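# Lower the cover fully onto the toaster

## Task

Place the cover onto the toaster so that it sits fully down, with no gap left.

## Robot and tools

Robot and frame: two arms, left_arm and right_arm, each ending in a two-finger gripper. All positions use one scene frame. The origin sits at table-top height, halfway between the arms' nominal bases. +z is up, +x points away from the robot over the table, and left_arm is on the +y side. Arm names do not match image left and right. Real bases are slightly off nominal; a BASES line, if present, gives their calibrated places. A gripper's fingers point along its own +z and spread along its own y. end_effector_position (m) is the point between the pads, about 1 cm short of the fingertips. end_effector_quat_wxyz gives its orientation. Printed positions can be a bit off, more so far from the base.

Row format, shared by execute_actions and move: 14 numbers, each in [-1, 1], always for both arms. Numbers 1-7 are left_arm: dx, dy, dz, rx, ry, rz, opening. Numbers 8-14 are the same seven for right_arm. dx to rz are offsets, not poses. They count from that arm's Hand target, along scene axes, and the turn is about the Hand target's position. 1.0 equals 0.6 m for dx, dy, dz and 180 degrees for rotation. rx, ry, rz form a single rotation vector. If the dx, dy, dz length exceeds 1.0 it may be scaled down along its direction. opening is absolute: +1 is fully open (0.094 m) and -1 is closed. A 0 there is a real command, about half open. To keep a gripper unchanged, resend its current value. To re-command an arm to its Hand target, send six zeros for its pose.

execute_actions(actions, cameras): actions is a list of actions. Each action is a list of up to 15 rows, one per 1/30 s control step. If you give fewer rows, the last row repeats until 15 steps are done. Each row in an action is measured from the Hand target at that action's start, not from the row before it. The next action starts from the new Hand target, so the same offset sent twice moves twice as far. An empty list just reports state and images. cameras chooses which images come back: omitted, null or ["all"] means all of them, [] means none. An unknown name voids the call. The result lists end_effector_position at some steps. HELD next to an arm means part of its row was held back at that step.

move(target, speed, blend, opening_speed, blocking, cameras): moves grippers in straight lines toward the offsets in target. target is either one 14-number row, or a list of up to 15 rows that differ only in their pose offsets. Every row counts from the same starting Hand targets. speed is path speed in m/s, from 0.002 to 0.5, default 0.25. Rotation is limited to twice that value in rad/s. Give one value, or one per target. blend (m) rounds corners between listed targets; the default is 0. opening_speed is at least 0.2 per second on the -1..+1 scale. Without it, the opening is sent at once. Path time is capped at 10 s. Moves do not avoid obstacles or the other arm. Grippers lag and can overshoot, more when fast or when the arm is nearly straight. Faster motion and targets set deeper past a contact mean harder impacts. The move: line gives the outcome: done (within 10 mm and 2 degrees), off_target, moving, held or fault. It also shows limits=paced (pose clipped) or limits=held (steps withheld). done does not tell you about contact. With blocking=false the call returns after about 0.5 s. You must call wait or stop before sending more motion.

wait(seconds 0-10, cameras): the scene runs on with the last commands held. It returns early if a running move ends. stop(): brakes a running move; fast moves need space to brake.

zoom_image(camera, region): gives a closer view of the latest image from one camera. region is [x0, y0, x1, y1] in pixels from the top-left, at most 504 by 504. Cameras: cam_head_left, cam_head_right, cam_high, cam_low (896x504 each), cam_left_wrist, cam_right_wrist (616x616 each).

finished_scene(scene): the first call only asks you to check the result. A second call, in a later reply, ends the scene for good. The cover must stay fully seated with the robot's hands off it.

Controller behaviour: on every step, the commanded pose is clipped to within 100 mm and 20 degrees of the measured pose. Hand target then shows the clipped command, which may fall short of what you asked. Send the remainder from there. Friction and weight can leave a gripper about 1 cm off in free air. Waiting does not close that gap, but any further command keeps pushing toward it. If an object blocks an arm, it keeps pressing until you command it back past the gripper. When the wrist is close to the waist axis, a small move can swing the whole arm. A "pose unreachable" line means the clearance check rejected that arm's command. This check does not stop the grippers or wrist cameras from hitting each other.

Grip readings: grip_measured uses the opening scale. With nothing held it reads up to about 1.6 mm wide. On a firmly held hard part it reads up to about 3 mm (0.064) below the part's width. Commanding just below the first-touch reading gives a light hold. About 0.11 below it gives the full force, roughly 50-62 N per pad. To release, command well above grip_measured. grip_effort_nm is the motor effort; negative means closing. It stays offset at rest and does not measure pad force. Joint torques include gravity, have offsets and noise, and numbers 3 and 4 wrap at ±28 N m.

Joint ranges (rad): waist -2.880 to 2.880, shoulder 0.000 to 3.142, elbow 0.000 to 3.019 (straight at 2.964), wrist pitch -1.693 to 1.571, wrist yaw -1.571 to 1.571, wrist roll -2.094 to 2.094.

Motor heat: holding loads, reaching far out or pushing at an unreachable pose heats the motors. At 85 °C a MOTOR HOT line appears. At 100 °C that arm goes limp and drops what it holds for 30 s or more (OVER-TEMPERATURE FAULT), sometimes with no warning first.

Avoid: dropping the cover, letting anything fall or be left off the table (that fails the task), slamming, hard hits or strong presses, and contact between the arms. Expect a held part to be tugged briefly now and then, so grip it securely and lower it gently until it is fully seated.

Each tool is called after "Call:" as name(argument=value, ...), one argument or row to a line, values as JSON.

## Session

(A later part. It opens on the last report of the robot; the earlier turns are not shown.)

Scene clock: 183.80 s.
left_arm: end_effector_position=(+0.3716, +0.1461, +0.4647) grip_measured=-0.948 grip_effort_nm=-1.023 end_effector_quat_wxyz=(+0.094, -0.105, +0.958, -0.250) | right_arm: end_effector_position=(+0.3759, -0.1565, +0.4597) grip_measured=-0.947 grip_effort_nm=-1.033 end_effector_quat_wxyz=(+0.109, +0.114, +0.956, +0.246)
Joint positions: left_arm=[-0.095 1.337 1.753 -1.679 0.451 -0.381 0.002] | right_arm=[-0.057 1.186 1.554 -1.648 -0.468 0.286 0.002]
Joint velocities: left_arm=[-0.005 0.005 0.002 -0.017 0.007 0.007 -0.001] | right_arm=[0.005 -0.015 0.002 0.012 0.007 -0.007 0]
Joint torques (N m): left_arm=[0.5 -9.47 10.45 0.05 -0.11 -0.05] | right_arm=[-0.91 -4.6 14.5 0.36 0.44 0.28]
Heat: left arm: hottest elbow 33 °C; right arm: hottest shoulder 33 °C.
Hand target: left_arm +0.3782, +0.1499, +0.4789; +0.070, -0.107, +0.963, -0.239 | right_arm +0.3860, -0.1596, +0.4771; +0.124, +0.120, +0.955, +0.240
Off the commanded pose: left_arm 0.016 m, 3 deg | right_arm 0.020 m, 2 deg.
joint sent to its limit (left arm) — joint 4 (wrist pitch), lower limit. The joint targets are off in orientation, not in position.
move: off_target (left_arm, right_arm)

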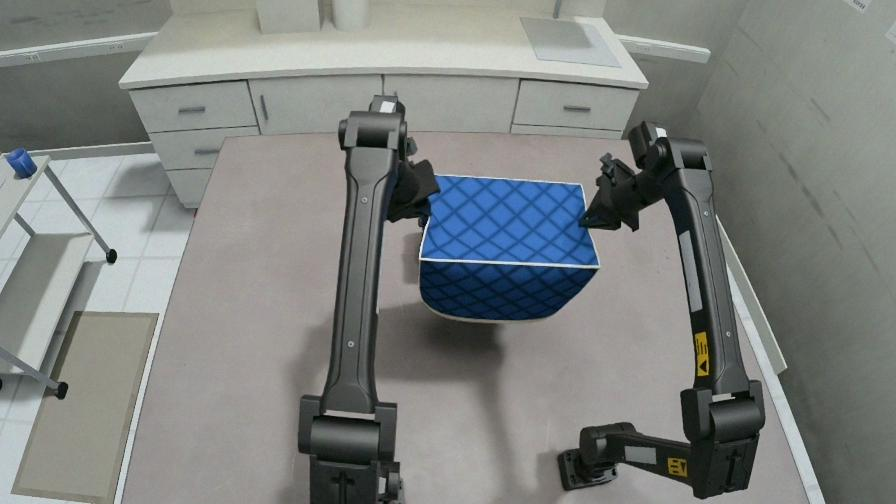

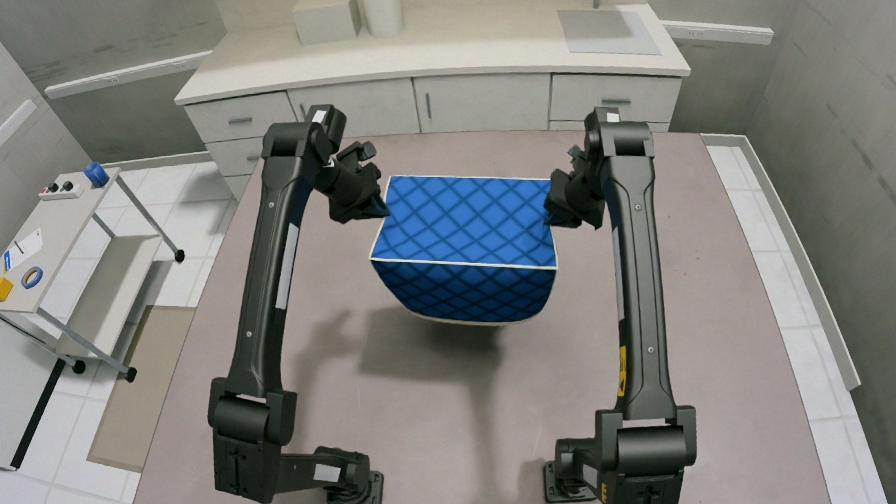

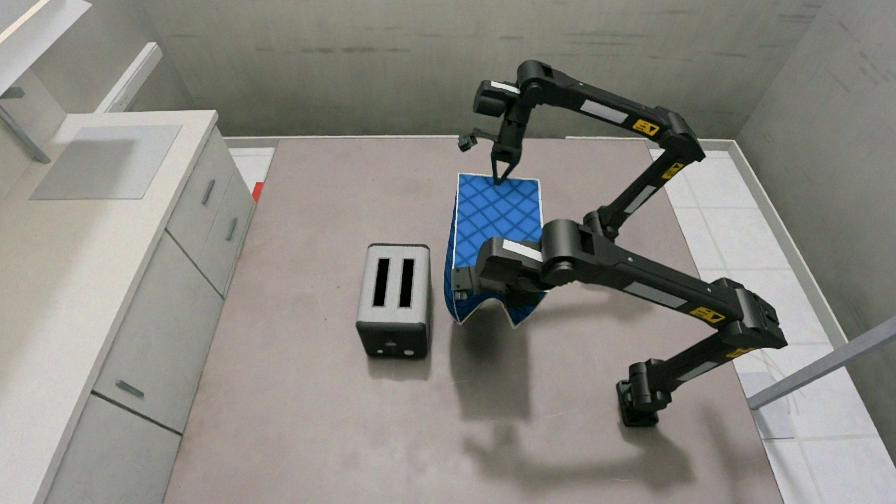

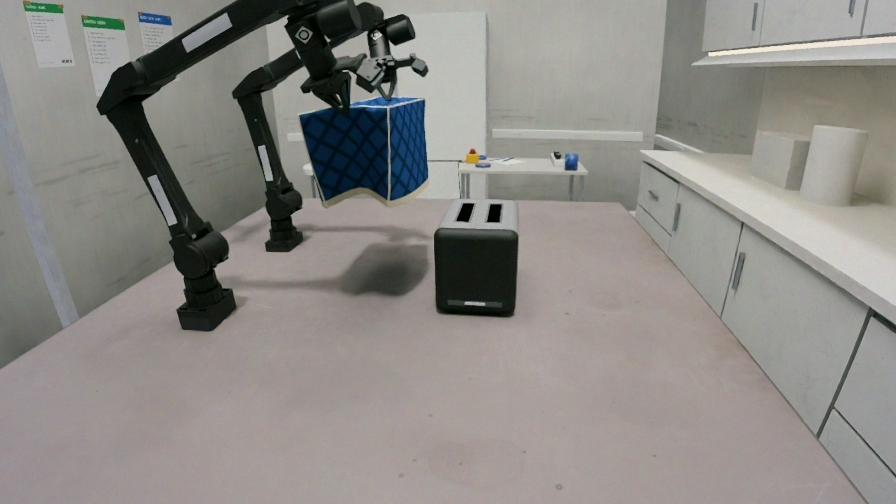

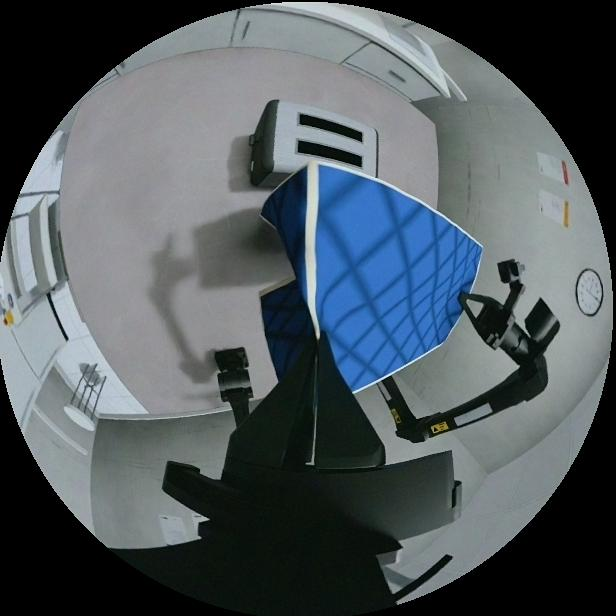

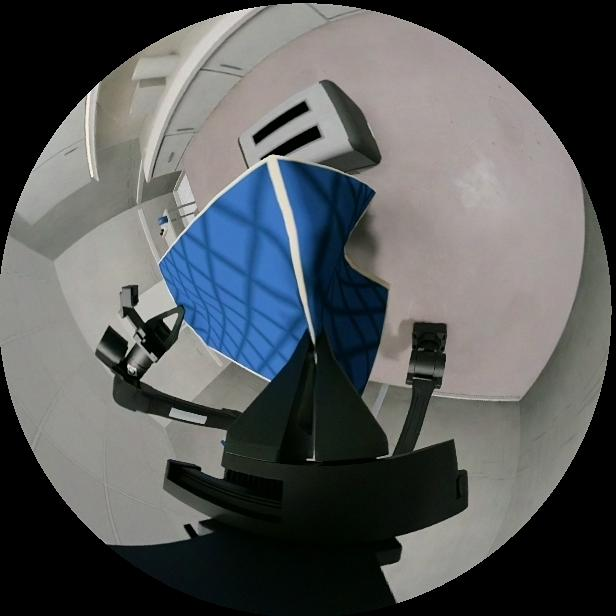

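Call:
move(
  target=[0.47,0,0,0,0,0,-1,0.47,0,0,0,0,0,-1],
  speed=0.12,
)

Call:
zoom_image(
  camera="cam_low",
  region=[340, 50, 640, 350],
)

Scene clock: 196.17 s.
left_arm: end_effector_position=(+0.6571, +0.1361, +0.4726) grip_measured=-0.947 grip_effort_nm=-1.023 end_effector_quat_wxyz=(+0.201, -0.121, +0.928, -0.288) | right_arm: end_effector_position=(+0.6587, -0.1642, +0.4664) grip_measured=-0.947 grip_effort_nm=-1.028 end_effector_quat_wxyz=(+0.158, +0.126, +0.947, +0.249)
Joint positions: left_arm=[-0.067 2.137 2.808 -1.681 0.476 -0.46 0.002] | right_arm=[-0.057 1.944 2.45 -1.672 -0.455 0.34 0.002]
Joint velocities: left_arm=[-0.005 -0.015 -0.002 0.007 0.095 0.007 0.001] | right_arm=[-0.015 0.005 0.007 -0.007 0.007 0.051 -0.001]
Joint torques (N m): left_arm=[1.49 -21.71 9.65 0.54 0.35 0] | right_arm=[-0.03 -13.63 13.91 0.57 -0.07 0.27]
Heat: left arm: hottest elbow 35 °C; right arm: hottest shoulder 33 °C.
Hand target: left_arm +0.6610, +0.1488, +0.4829; +0.070, -0.105, +0.963, -0.239 | right_arm +0.6677, -0.1586, +0.4729; +0.124, +0.120, +0.955, +0.240
Off the commanded pose: left_arm 0.016 m, 17 deg | right_arm 0.015 m, 4 deg.
joint sent to its limit (left arm) — joint 4 (wrist pitch), lower limit. The joint targets are off in orientation, not in position.
joint sent to its limit (right arm) — joint 4 (wrist pitch), lower limit. The joint targets are off in position and orientation.
move: off_target (left_arm, right_arm)

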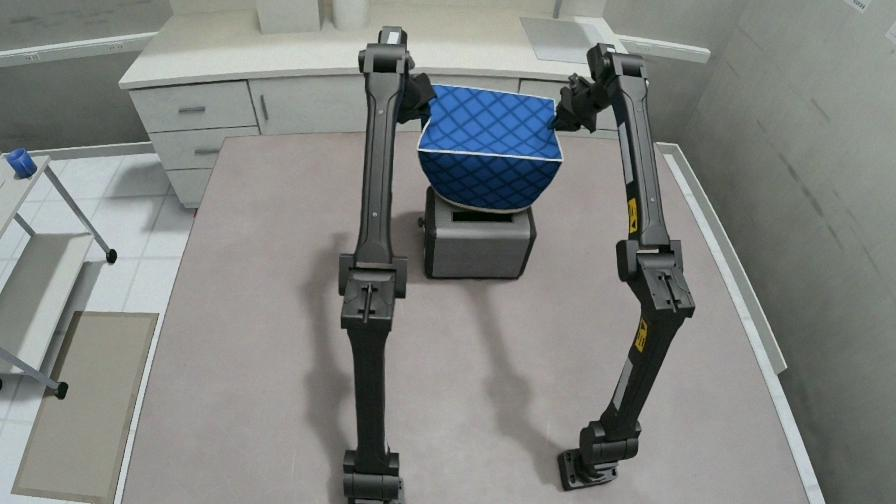

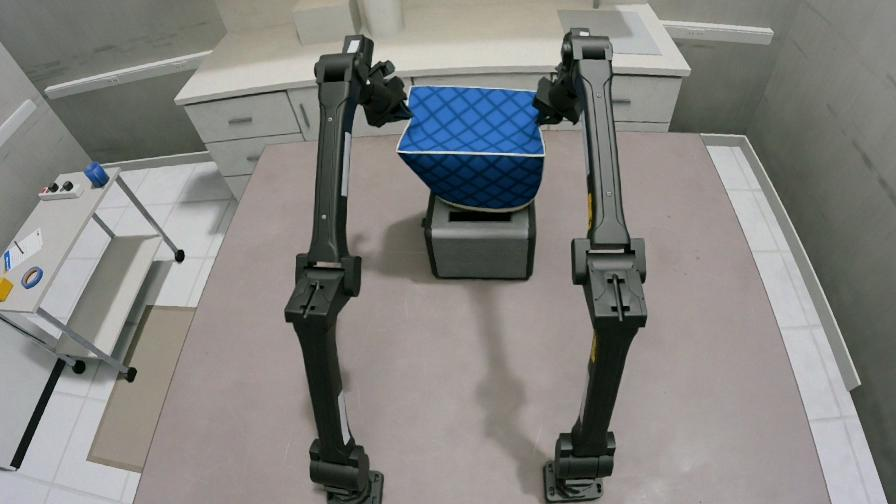

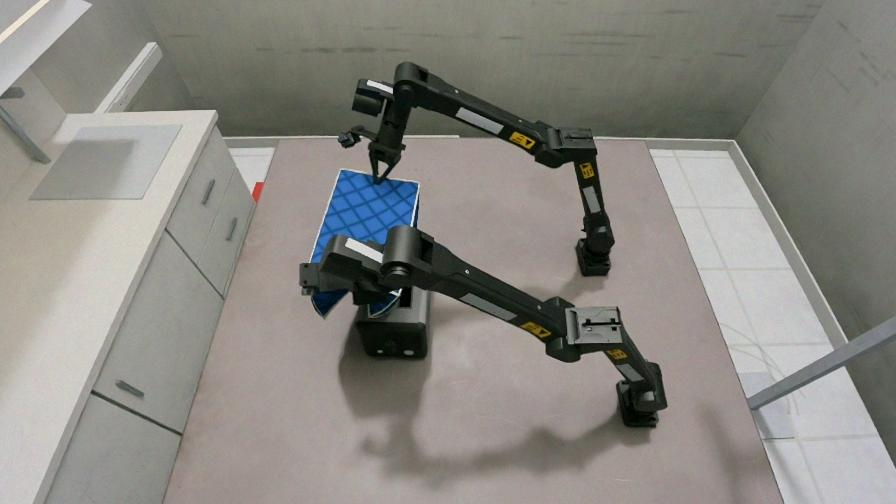

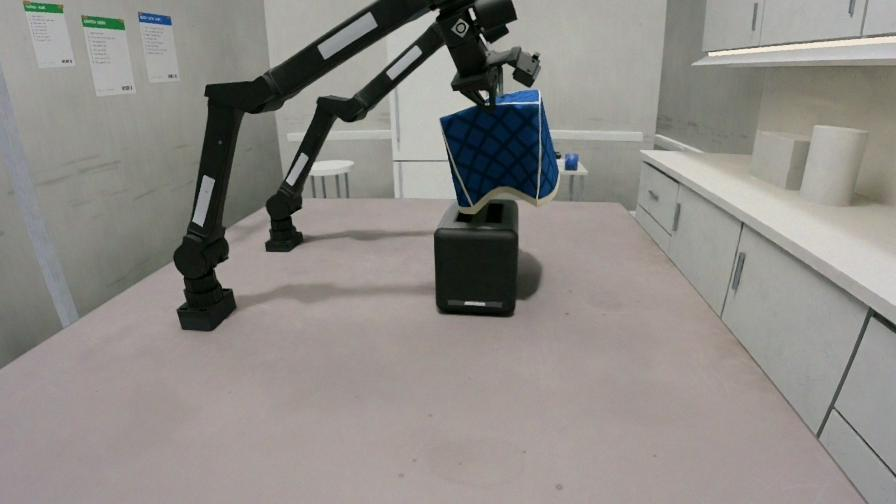

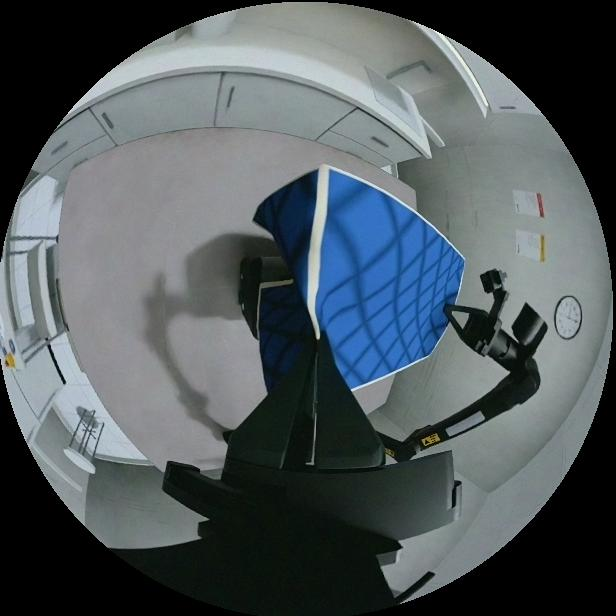

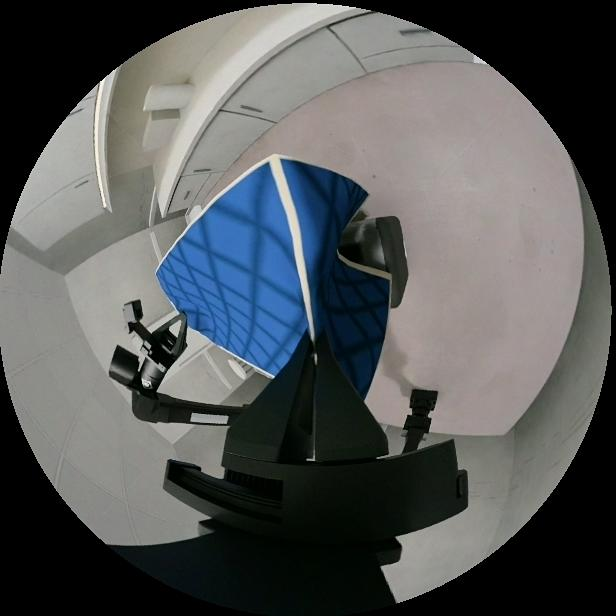

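Scaled by 1.680.

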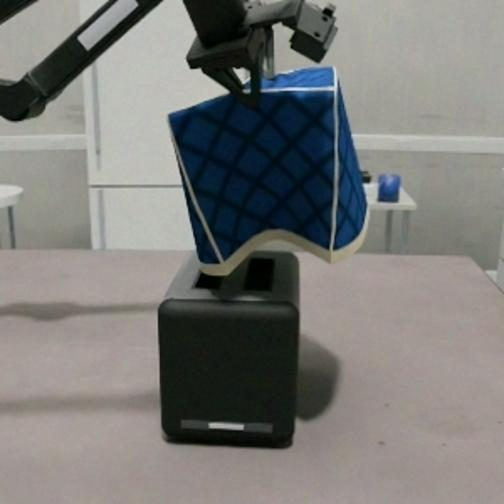

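Call:
move(
  target=[-0.07,0.015,0.03,0.22,0,0,-1,-0.08,-0.01,0.03,-0.22,0,0,-1],
  speed=0.12,
)

Call:
zoom_image(
  camera="cam_low",
  region=[340, 50, 640, 350],
)

Scene clock: 213.63 s.
left_arm: end_effector_position=(+0.6321, +0.1438, +0.4697) grip_measured=-0.948 grip_effort_nm=-1.023 end_effector_quat_wxyz=(+0.278, -0.042, +0.958, +0.059) | right_arm: end_effector_position=(+0.6323, -0.1538, +0.4747) grip_measured=-0.947 grip_effort_nm=-1.028 end_effector_quat_wxyz=(+0.225, +0.063, +0.970, -0.071)
Joint positions: left_arm=[-0.239 2.032 2.663 -1.681 -0.257 -0.252 0.002] | right_arm=[0.146 1.863 2.378 -1.672 0.244 0.262 0.002]
Joint velocities: left_arm=[-0.015 -0.015 0.012 -0.012 0.051 0.007 -0.001] | right_arm=[-0.005 0.005 -0.027 0.012 0.037 0.022 0]
Joint torques (N m): left_arm=[0.44 -25.35 6.99 0.47 -0.94 0.02] | right_arm=[-1.49 -17.03 7.75 0.58 1.03 -0.05]
Heat: left arm: hottest elbow 37 °C; right arm: hottest shoulder 34 °C.
Hand target: left_arm +0.6193, +0.1575, +0.4988; +0.114, -0.074, +0.986, +0.098 | right_arm +0.6201, -0.1648, +0.4920; +0.158, +0.072, +0.980, -0.095
Off the commanded pose: left_arm 0.037 m, 21 deg; orientation clipped | right_arm 0.023 m, 8 deg.
joint sent to its limit (left arm) — joint 4 (wrist pitch), lower limit. The joint targets are off in orientation, not in position.
joint sent to its limit (right arm) — joint 4 (wrist pitch), lower limit. The joint targets are off in orientation, not in position.
move: off_target (left_arm, right_arm); limits=paced

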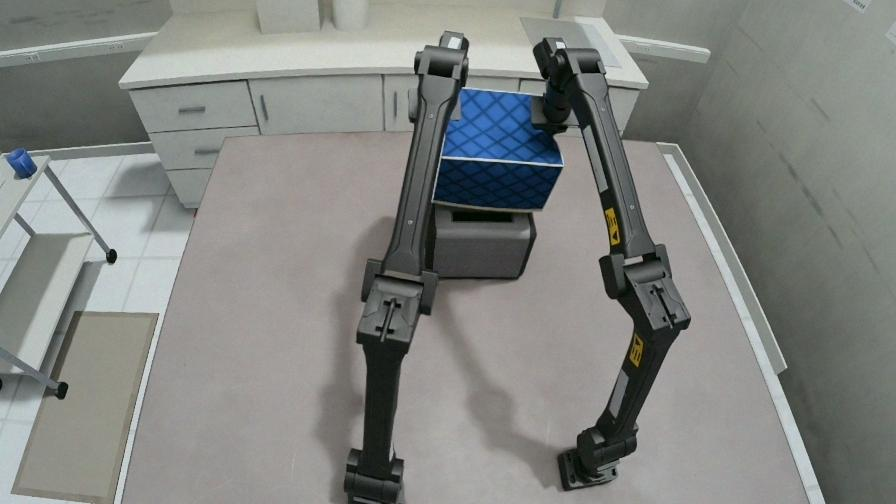

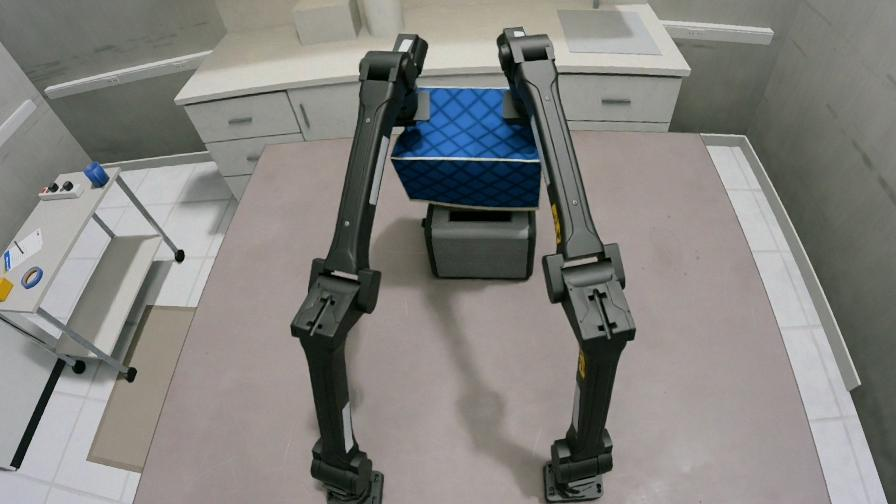

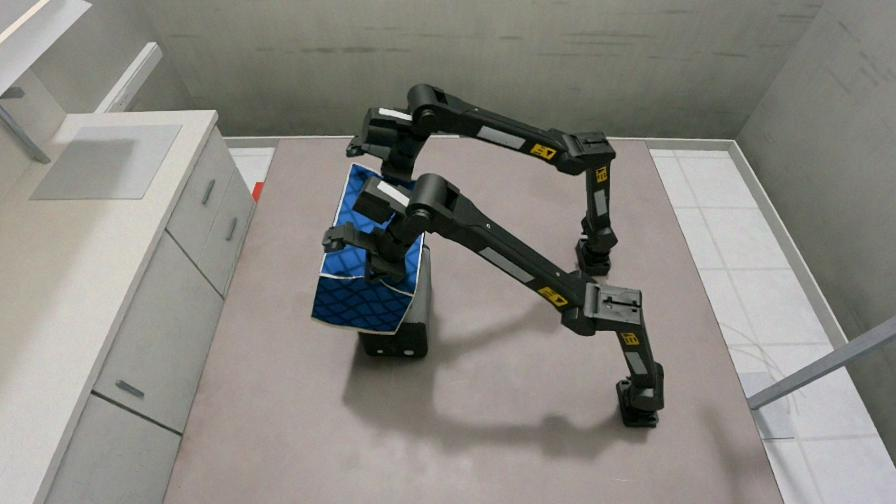

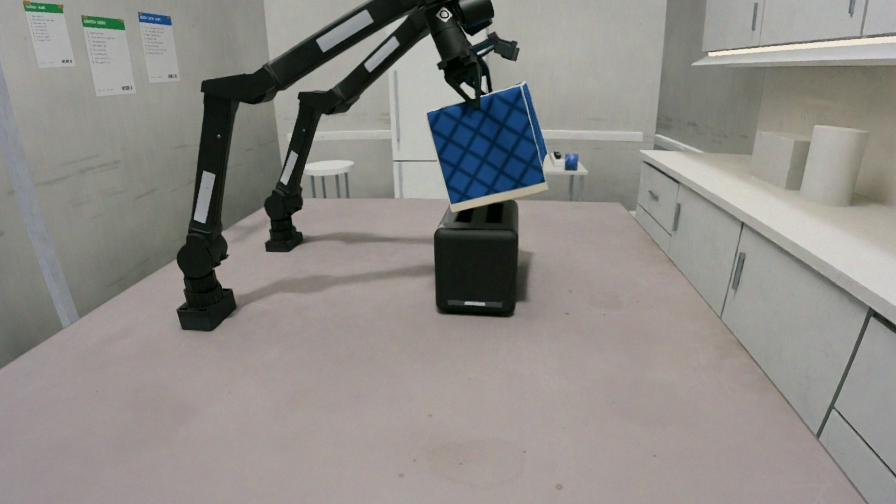

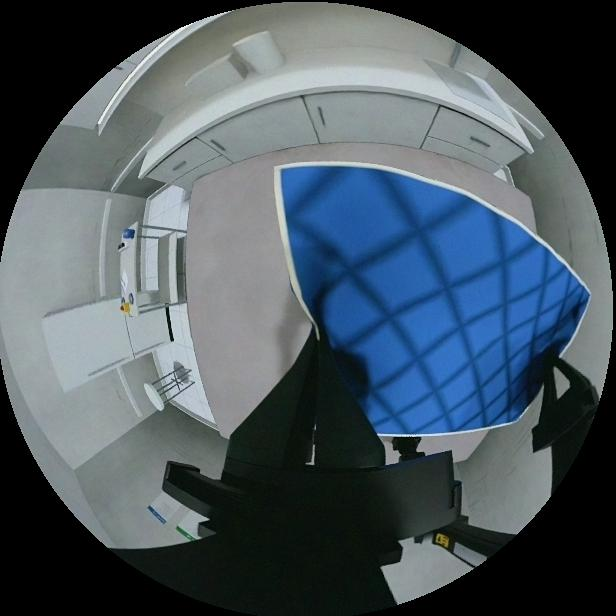

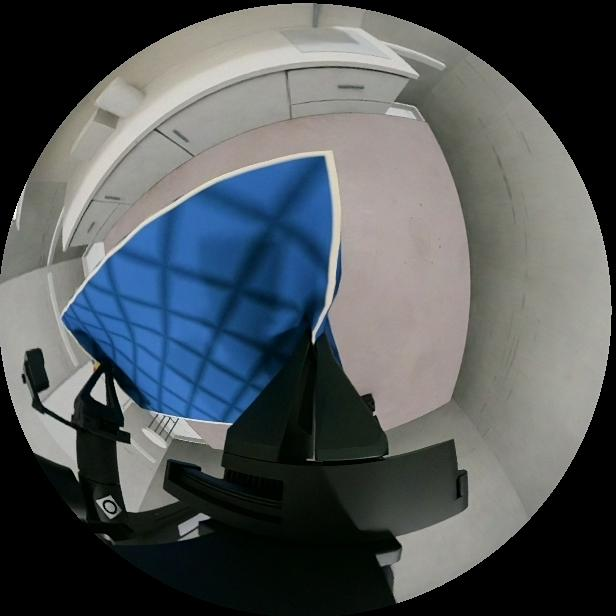

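Scaled by 1.680.

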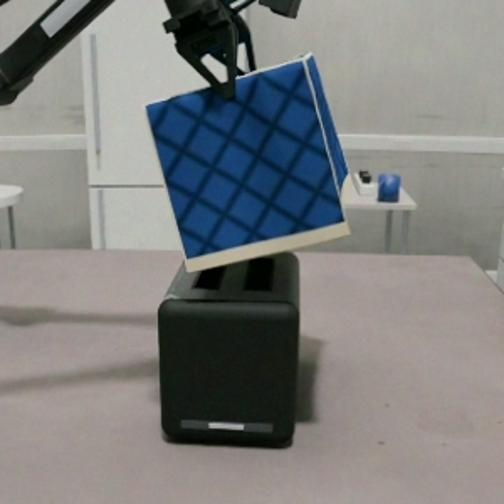

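Call:
move(
  target=[
    [-0.075,0,0,0,0,0,-1,-0.075,0,0,0,0,0,-1],
    [-0.075,0,-0.13,0,0,0,-1,-0.075,0,-0.13,0,0,0,-1],
  ],
  speed=0.1,
)

Call:
zoom_image(
  camera="cam_low",
  region=[340, 50, 640, 350],
)

Scene clock: 224.07 s.
left_arm: end_effector_position=(+0.5764, +0.1433, +0.4066) grip_measured=-0.948 grip_effort_nm=-1.018 end_effector_quat_wxyz=(+0.177, -0.044, +0.980, +0.077) | right_arm: end_effector_position=(+0.5827, -0.1528, +0.4009) grip_measured=-0.947 grip_effort_nm=-1.033 end_effector_quat_wxyz=(+0.147, +0.056, +0.984, -0.089)
Joint positions: left_arm=[-0.258 1.883 2.295 -1.681 -0.248 -0.305 0.002] | right_arm=[0.164 1.736 2.023 -1.613 0.246 0.283 0.002]
Joint velocities: left_arm=[0.005 -0.015 0.002 -0.007 -0.007 0.007 0.002] | right_arm=[-0.005 0.005 -0.007 -0.007 -0.081 -0.022 0]
Joint torques (N m): left_arm=[0.91 -21.83 7.6 0.21 -0.8 -0.18] | right_arm=[-1.9 -15.85 8.01 0.57 0.96 0.32]
Heat: left arm: hottest elbow 36 °C; right arm: hottest shoulder 34 °C.
Hand target: left_arm +0.5737, +0.1590, +0.4203; +0.114, -0.076, +0.986, +0.099 | right_arm +0.5742, -0.1652, +0.4143; +0.158, +0.072, +0.980, -0.095
Off the commanded pose: left_arm 0.020 m, 8 deg | right_arm 0.019 m, 2 deg.
joint sent to its limit (left arm) — joint 4 (wrist pitch), lower limit. The joint targets are off in orientation, not in position.
move: off_target (left_arm, right_arm)

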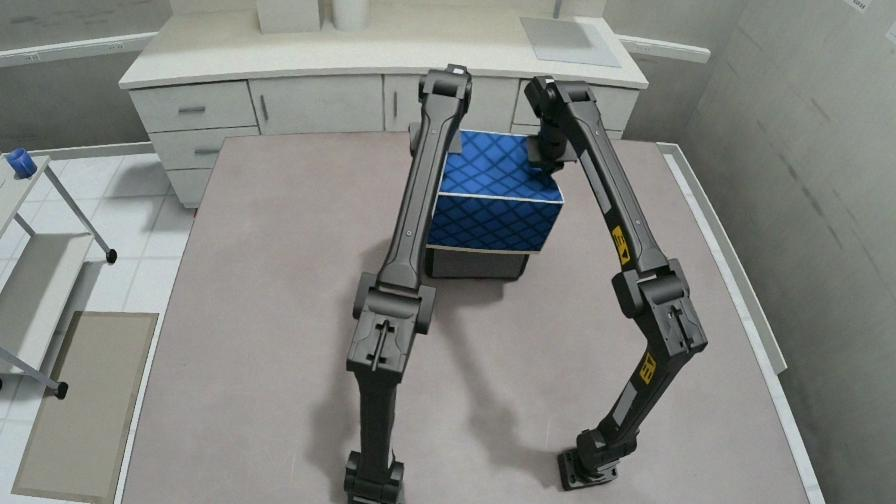

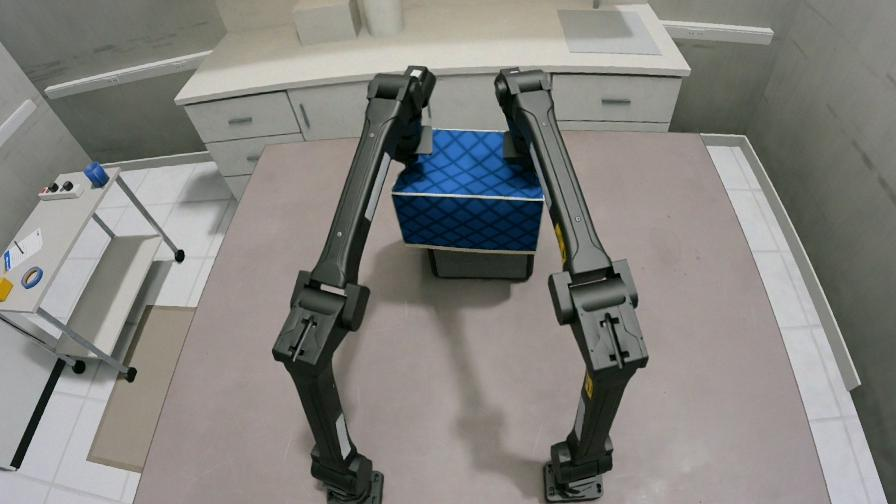

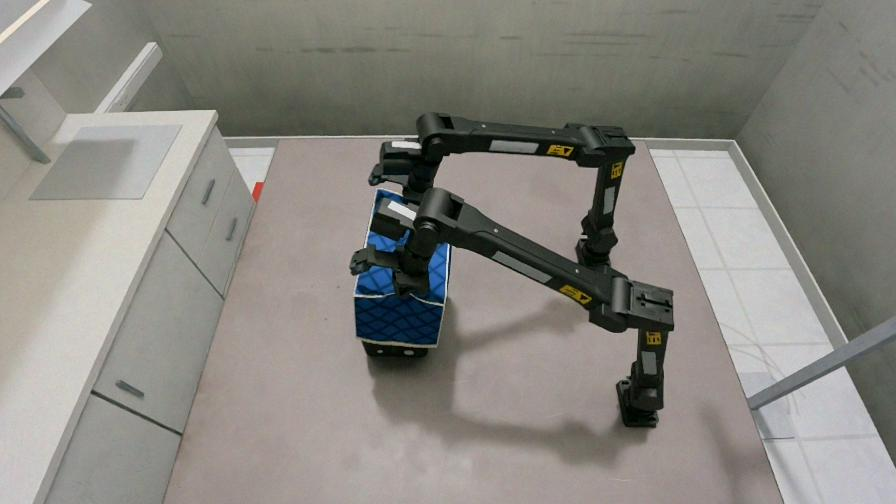

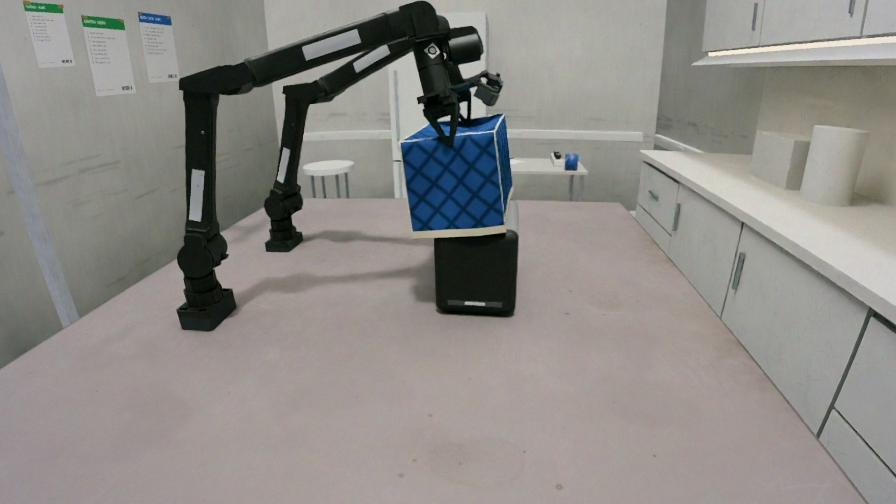

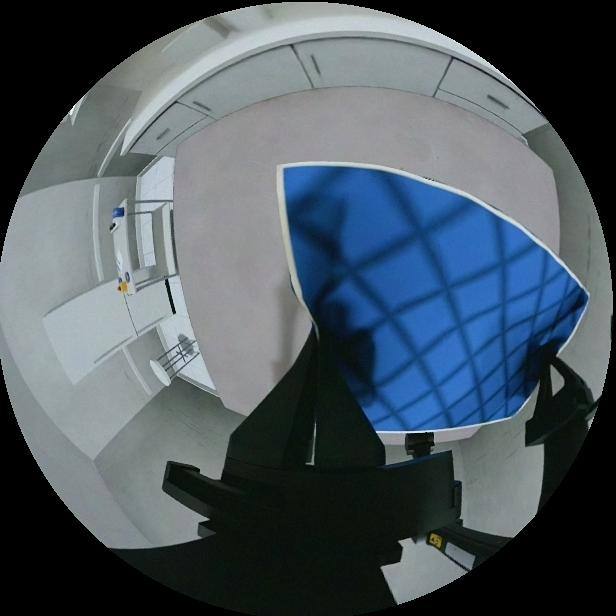

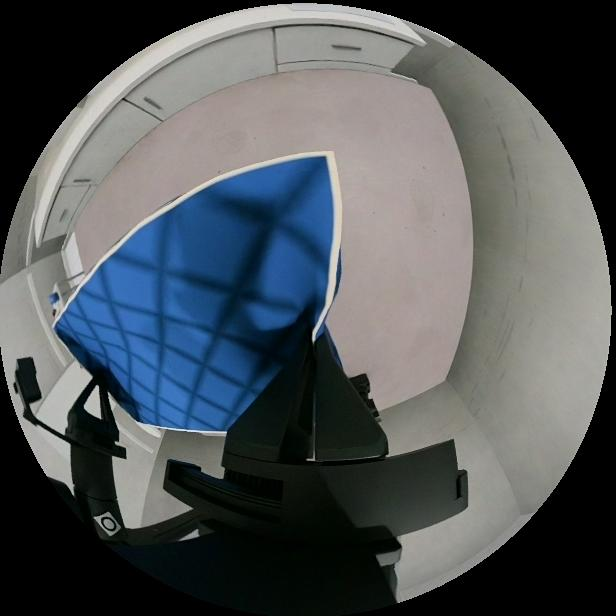

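Scaled by 1.680.

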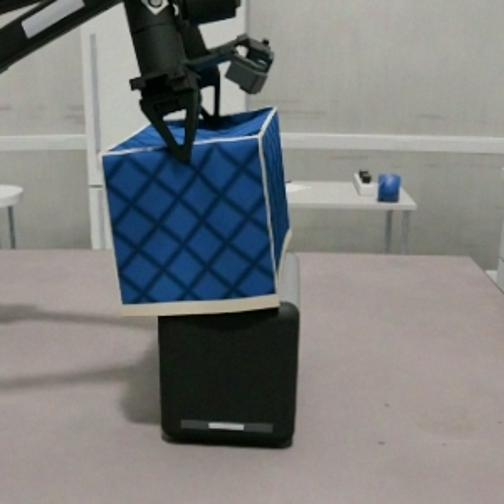

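Call:
move(
  target=[
    [0,0,0.05,0,0,0,-1,0,0,0.05,0,0,0,-1],
    [0.07,0,0.05,0,0,0,-1,0.065,0,0.05,0,0,0,-1],
    [0.07,0,-0.02,0,0,0,-1,0.065,0,-0.02,0,0,0,-1],
  ],
  speed=0.1,
)

Call:
zoom_image(
  camera="cam_low",
  region=[340, 50, 640, 350],
)

Scene clock: 244.50 s.
left_arm: end_effector_position=(+0.6102, +0.1400, +0.4138) grip_measured=-0.948 grip_effort_nm=-1.033 end_effector_quat_wxyz=(+0.205, -0.046, +0.975, +0.073) | right_arm: end_effector_position=(+0.6097, -0.1508, +0.4081) grip_measured=-0.948 grip_effort_nm=-1.038 end_effector_quat_wxyz=(+0.162, +0.061, +0.981, -0.088)
Joint positions: left_arm=[-0.251 1.974 2.445 -1.681 -0.254 -0.294 0.002] | right_arm=[0.16 1.804 2.132 -1.622 0.251 0.286 0.002]
Joint velocities: left_arm=[0.005 -0.005 -0.007 -0.007 -0.007 -0.022 0.001] | right_arm=[0.005 0.005 0.002 0.007 -0.007 -0.051 0]
Joint torques (N m): left_arm=[2.08 -20.66 7.36 0.34 -0.53 -0.1] | right_arm=[-2.67 -14.04 8.21 0.81 0.65 0.14]
Heat: left arm: hottest shoulder 34 °C; right arm: hottest shoulder 36 °C.
Hand target: left_arm +0.6159, +0.1588, +0.4087; +0.114, -0.076, +0.986, +0.099 | right_arm +0.6130, -0.1650, +0.4017; +0.159, +0.072, +0.980, -0.095
Off the commanded pose: left_arm 0.020 m, 11 deg | right_arm 0.016 m, 2 deg.
joint sent to its limit (left arm) — joint 4 (wrist pitch), lower limit. The joint targets are off in orientation, not in position.
move: off_target (left_arm, right_arm)

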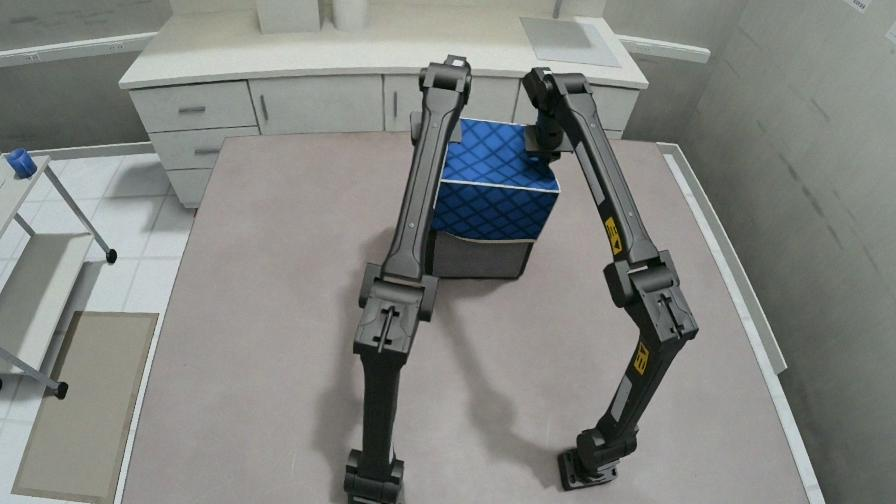

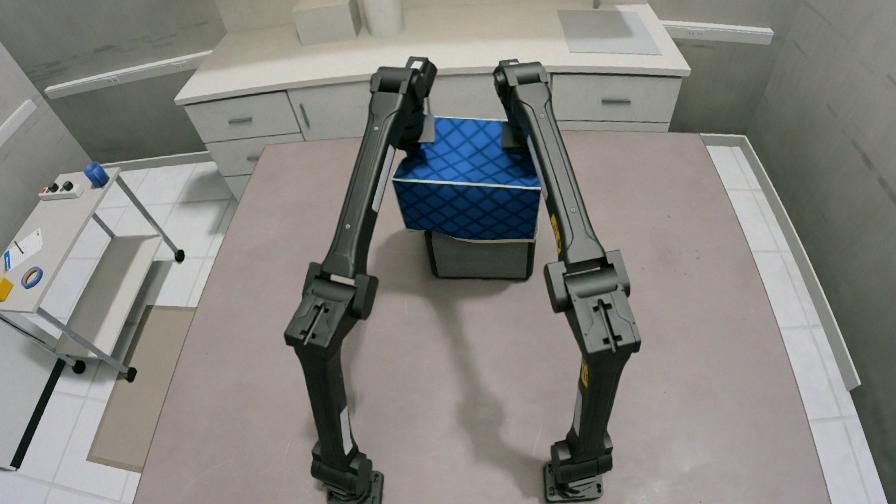

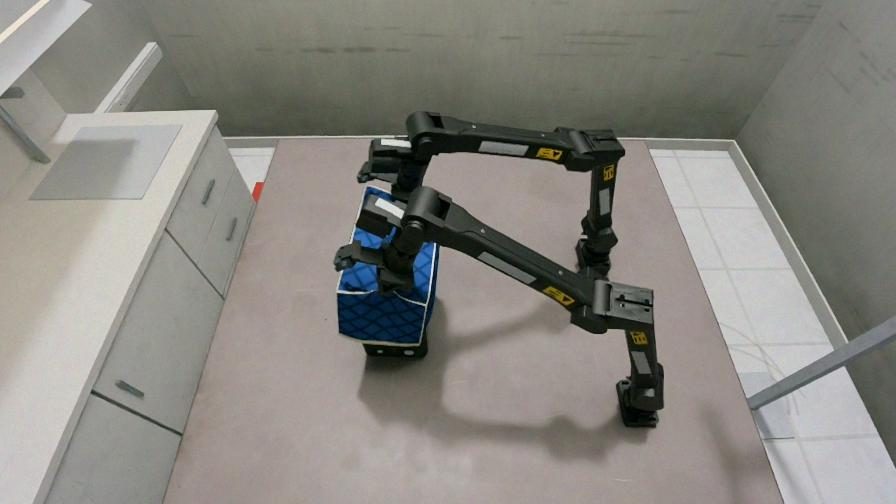

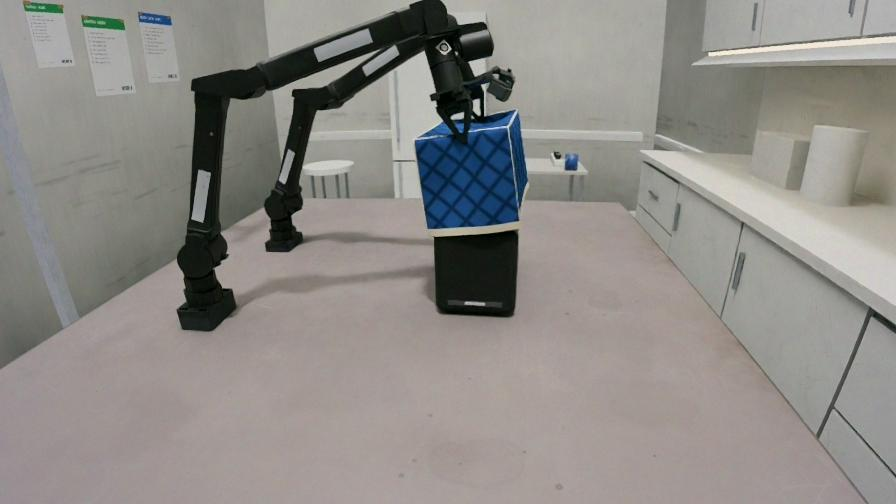

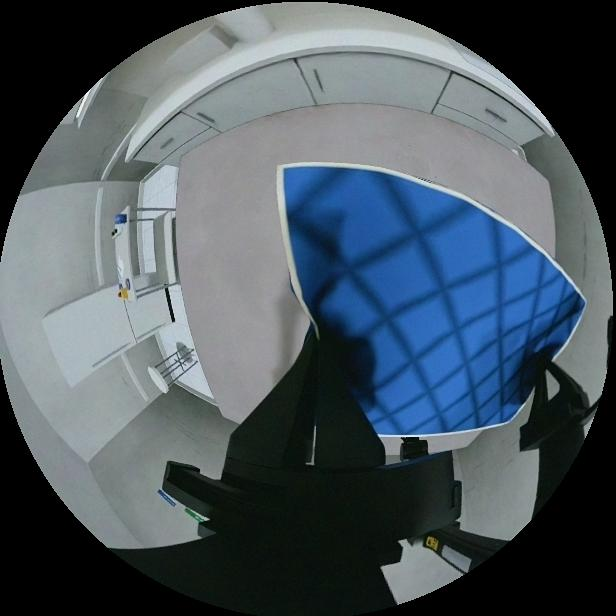

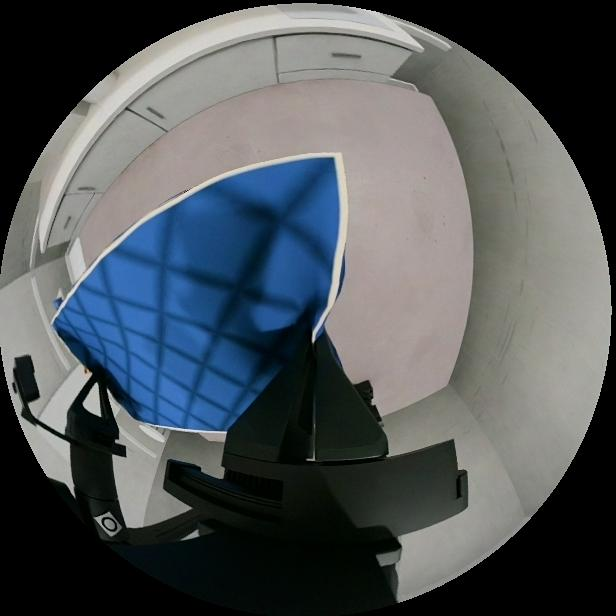

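Scaled by 1.680.

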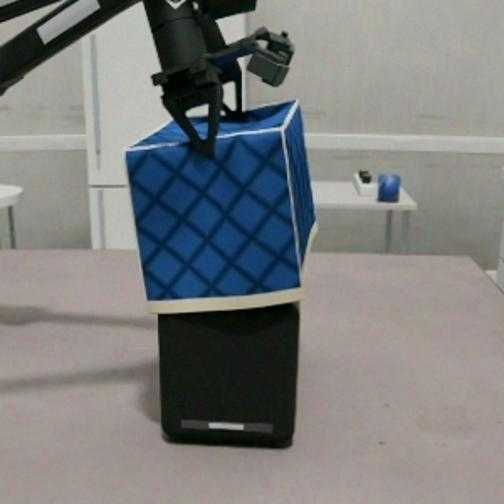

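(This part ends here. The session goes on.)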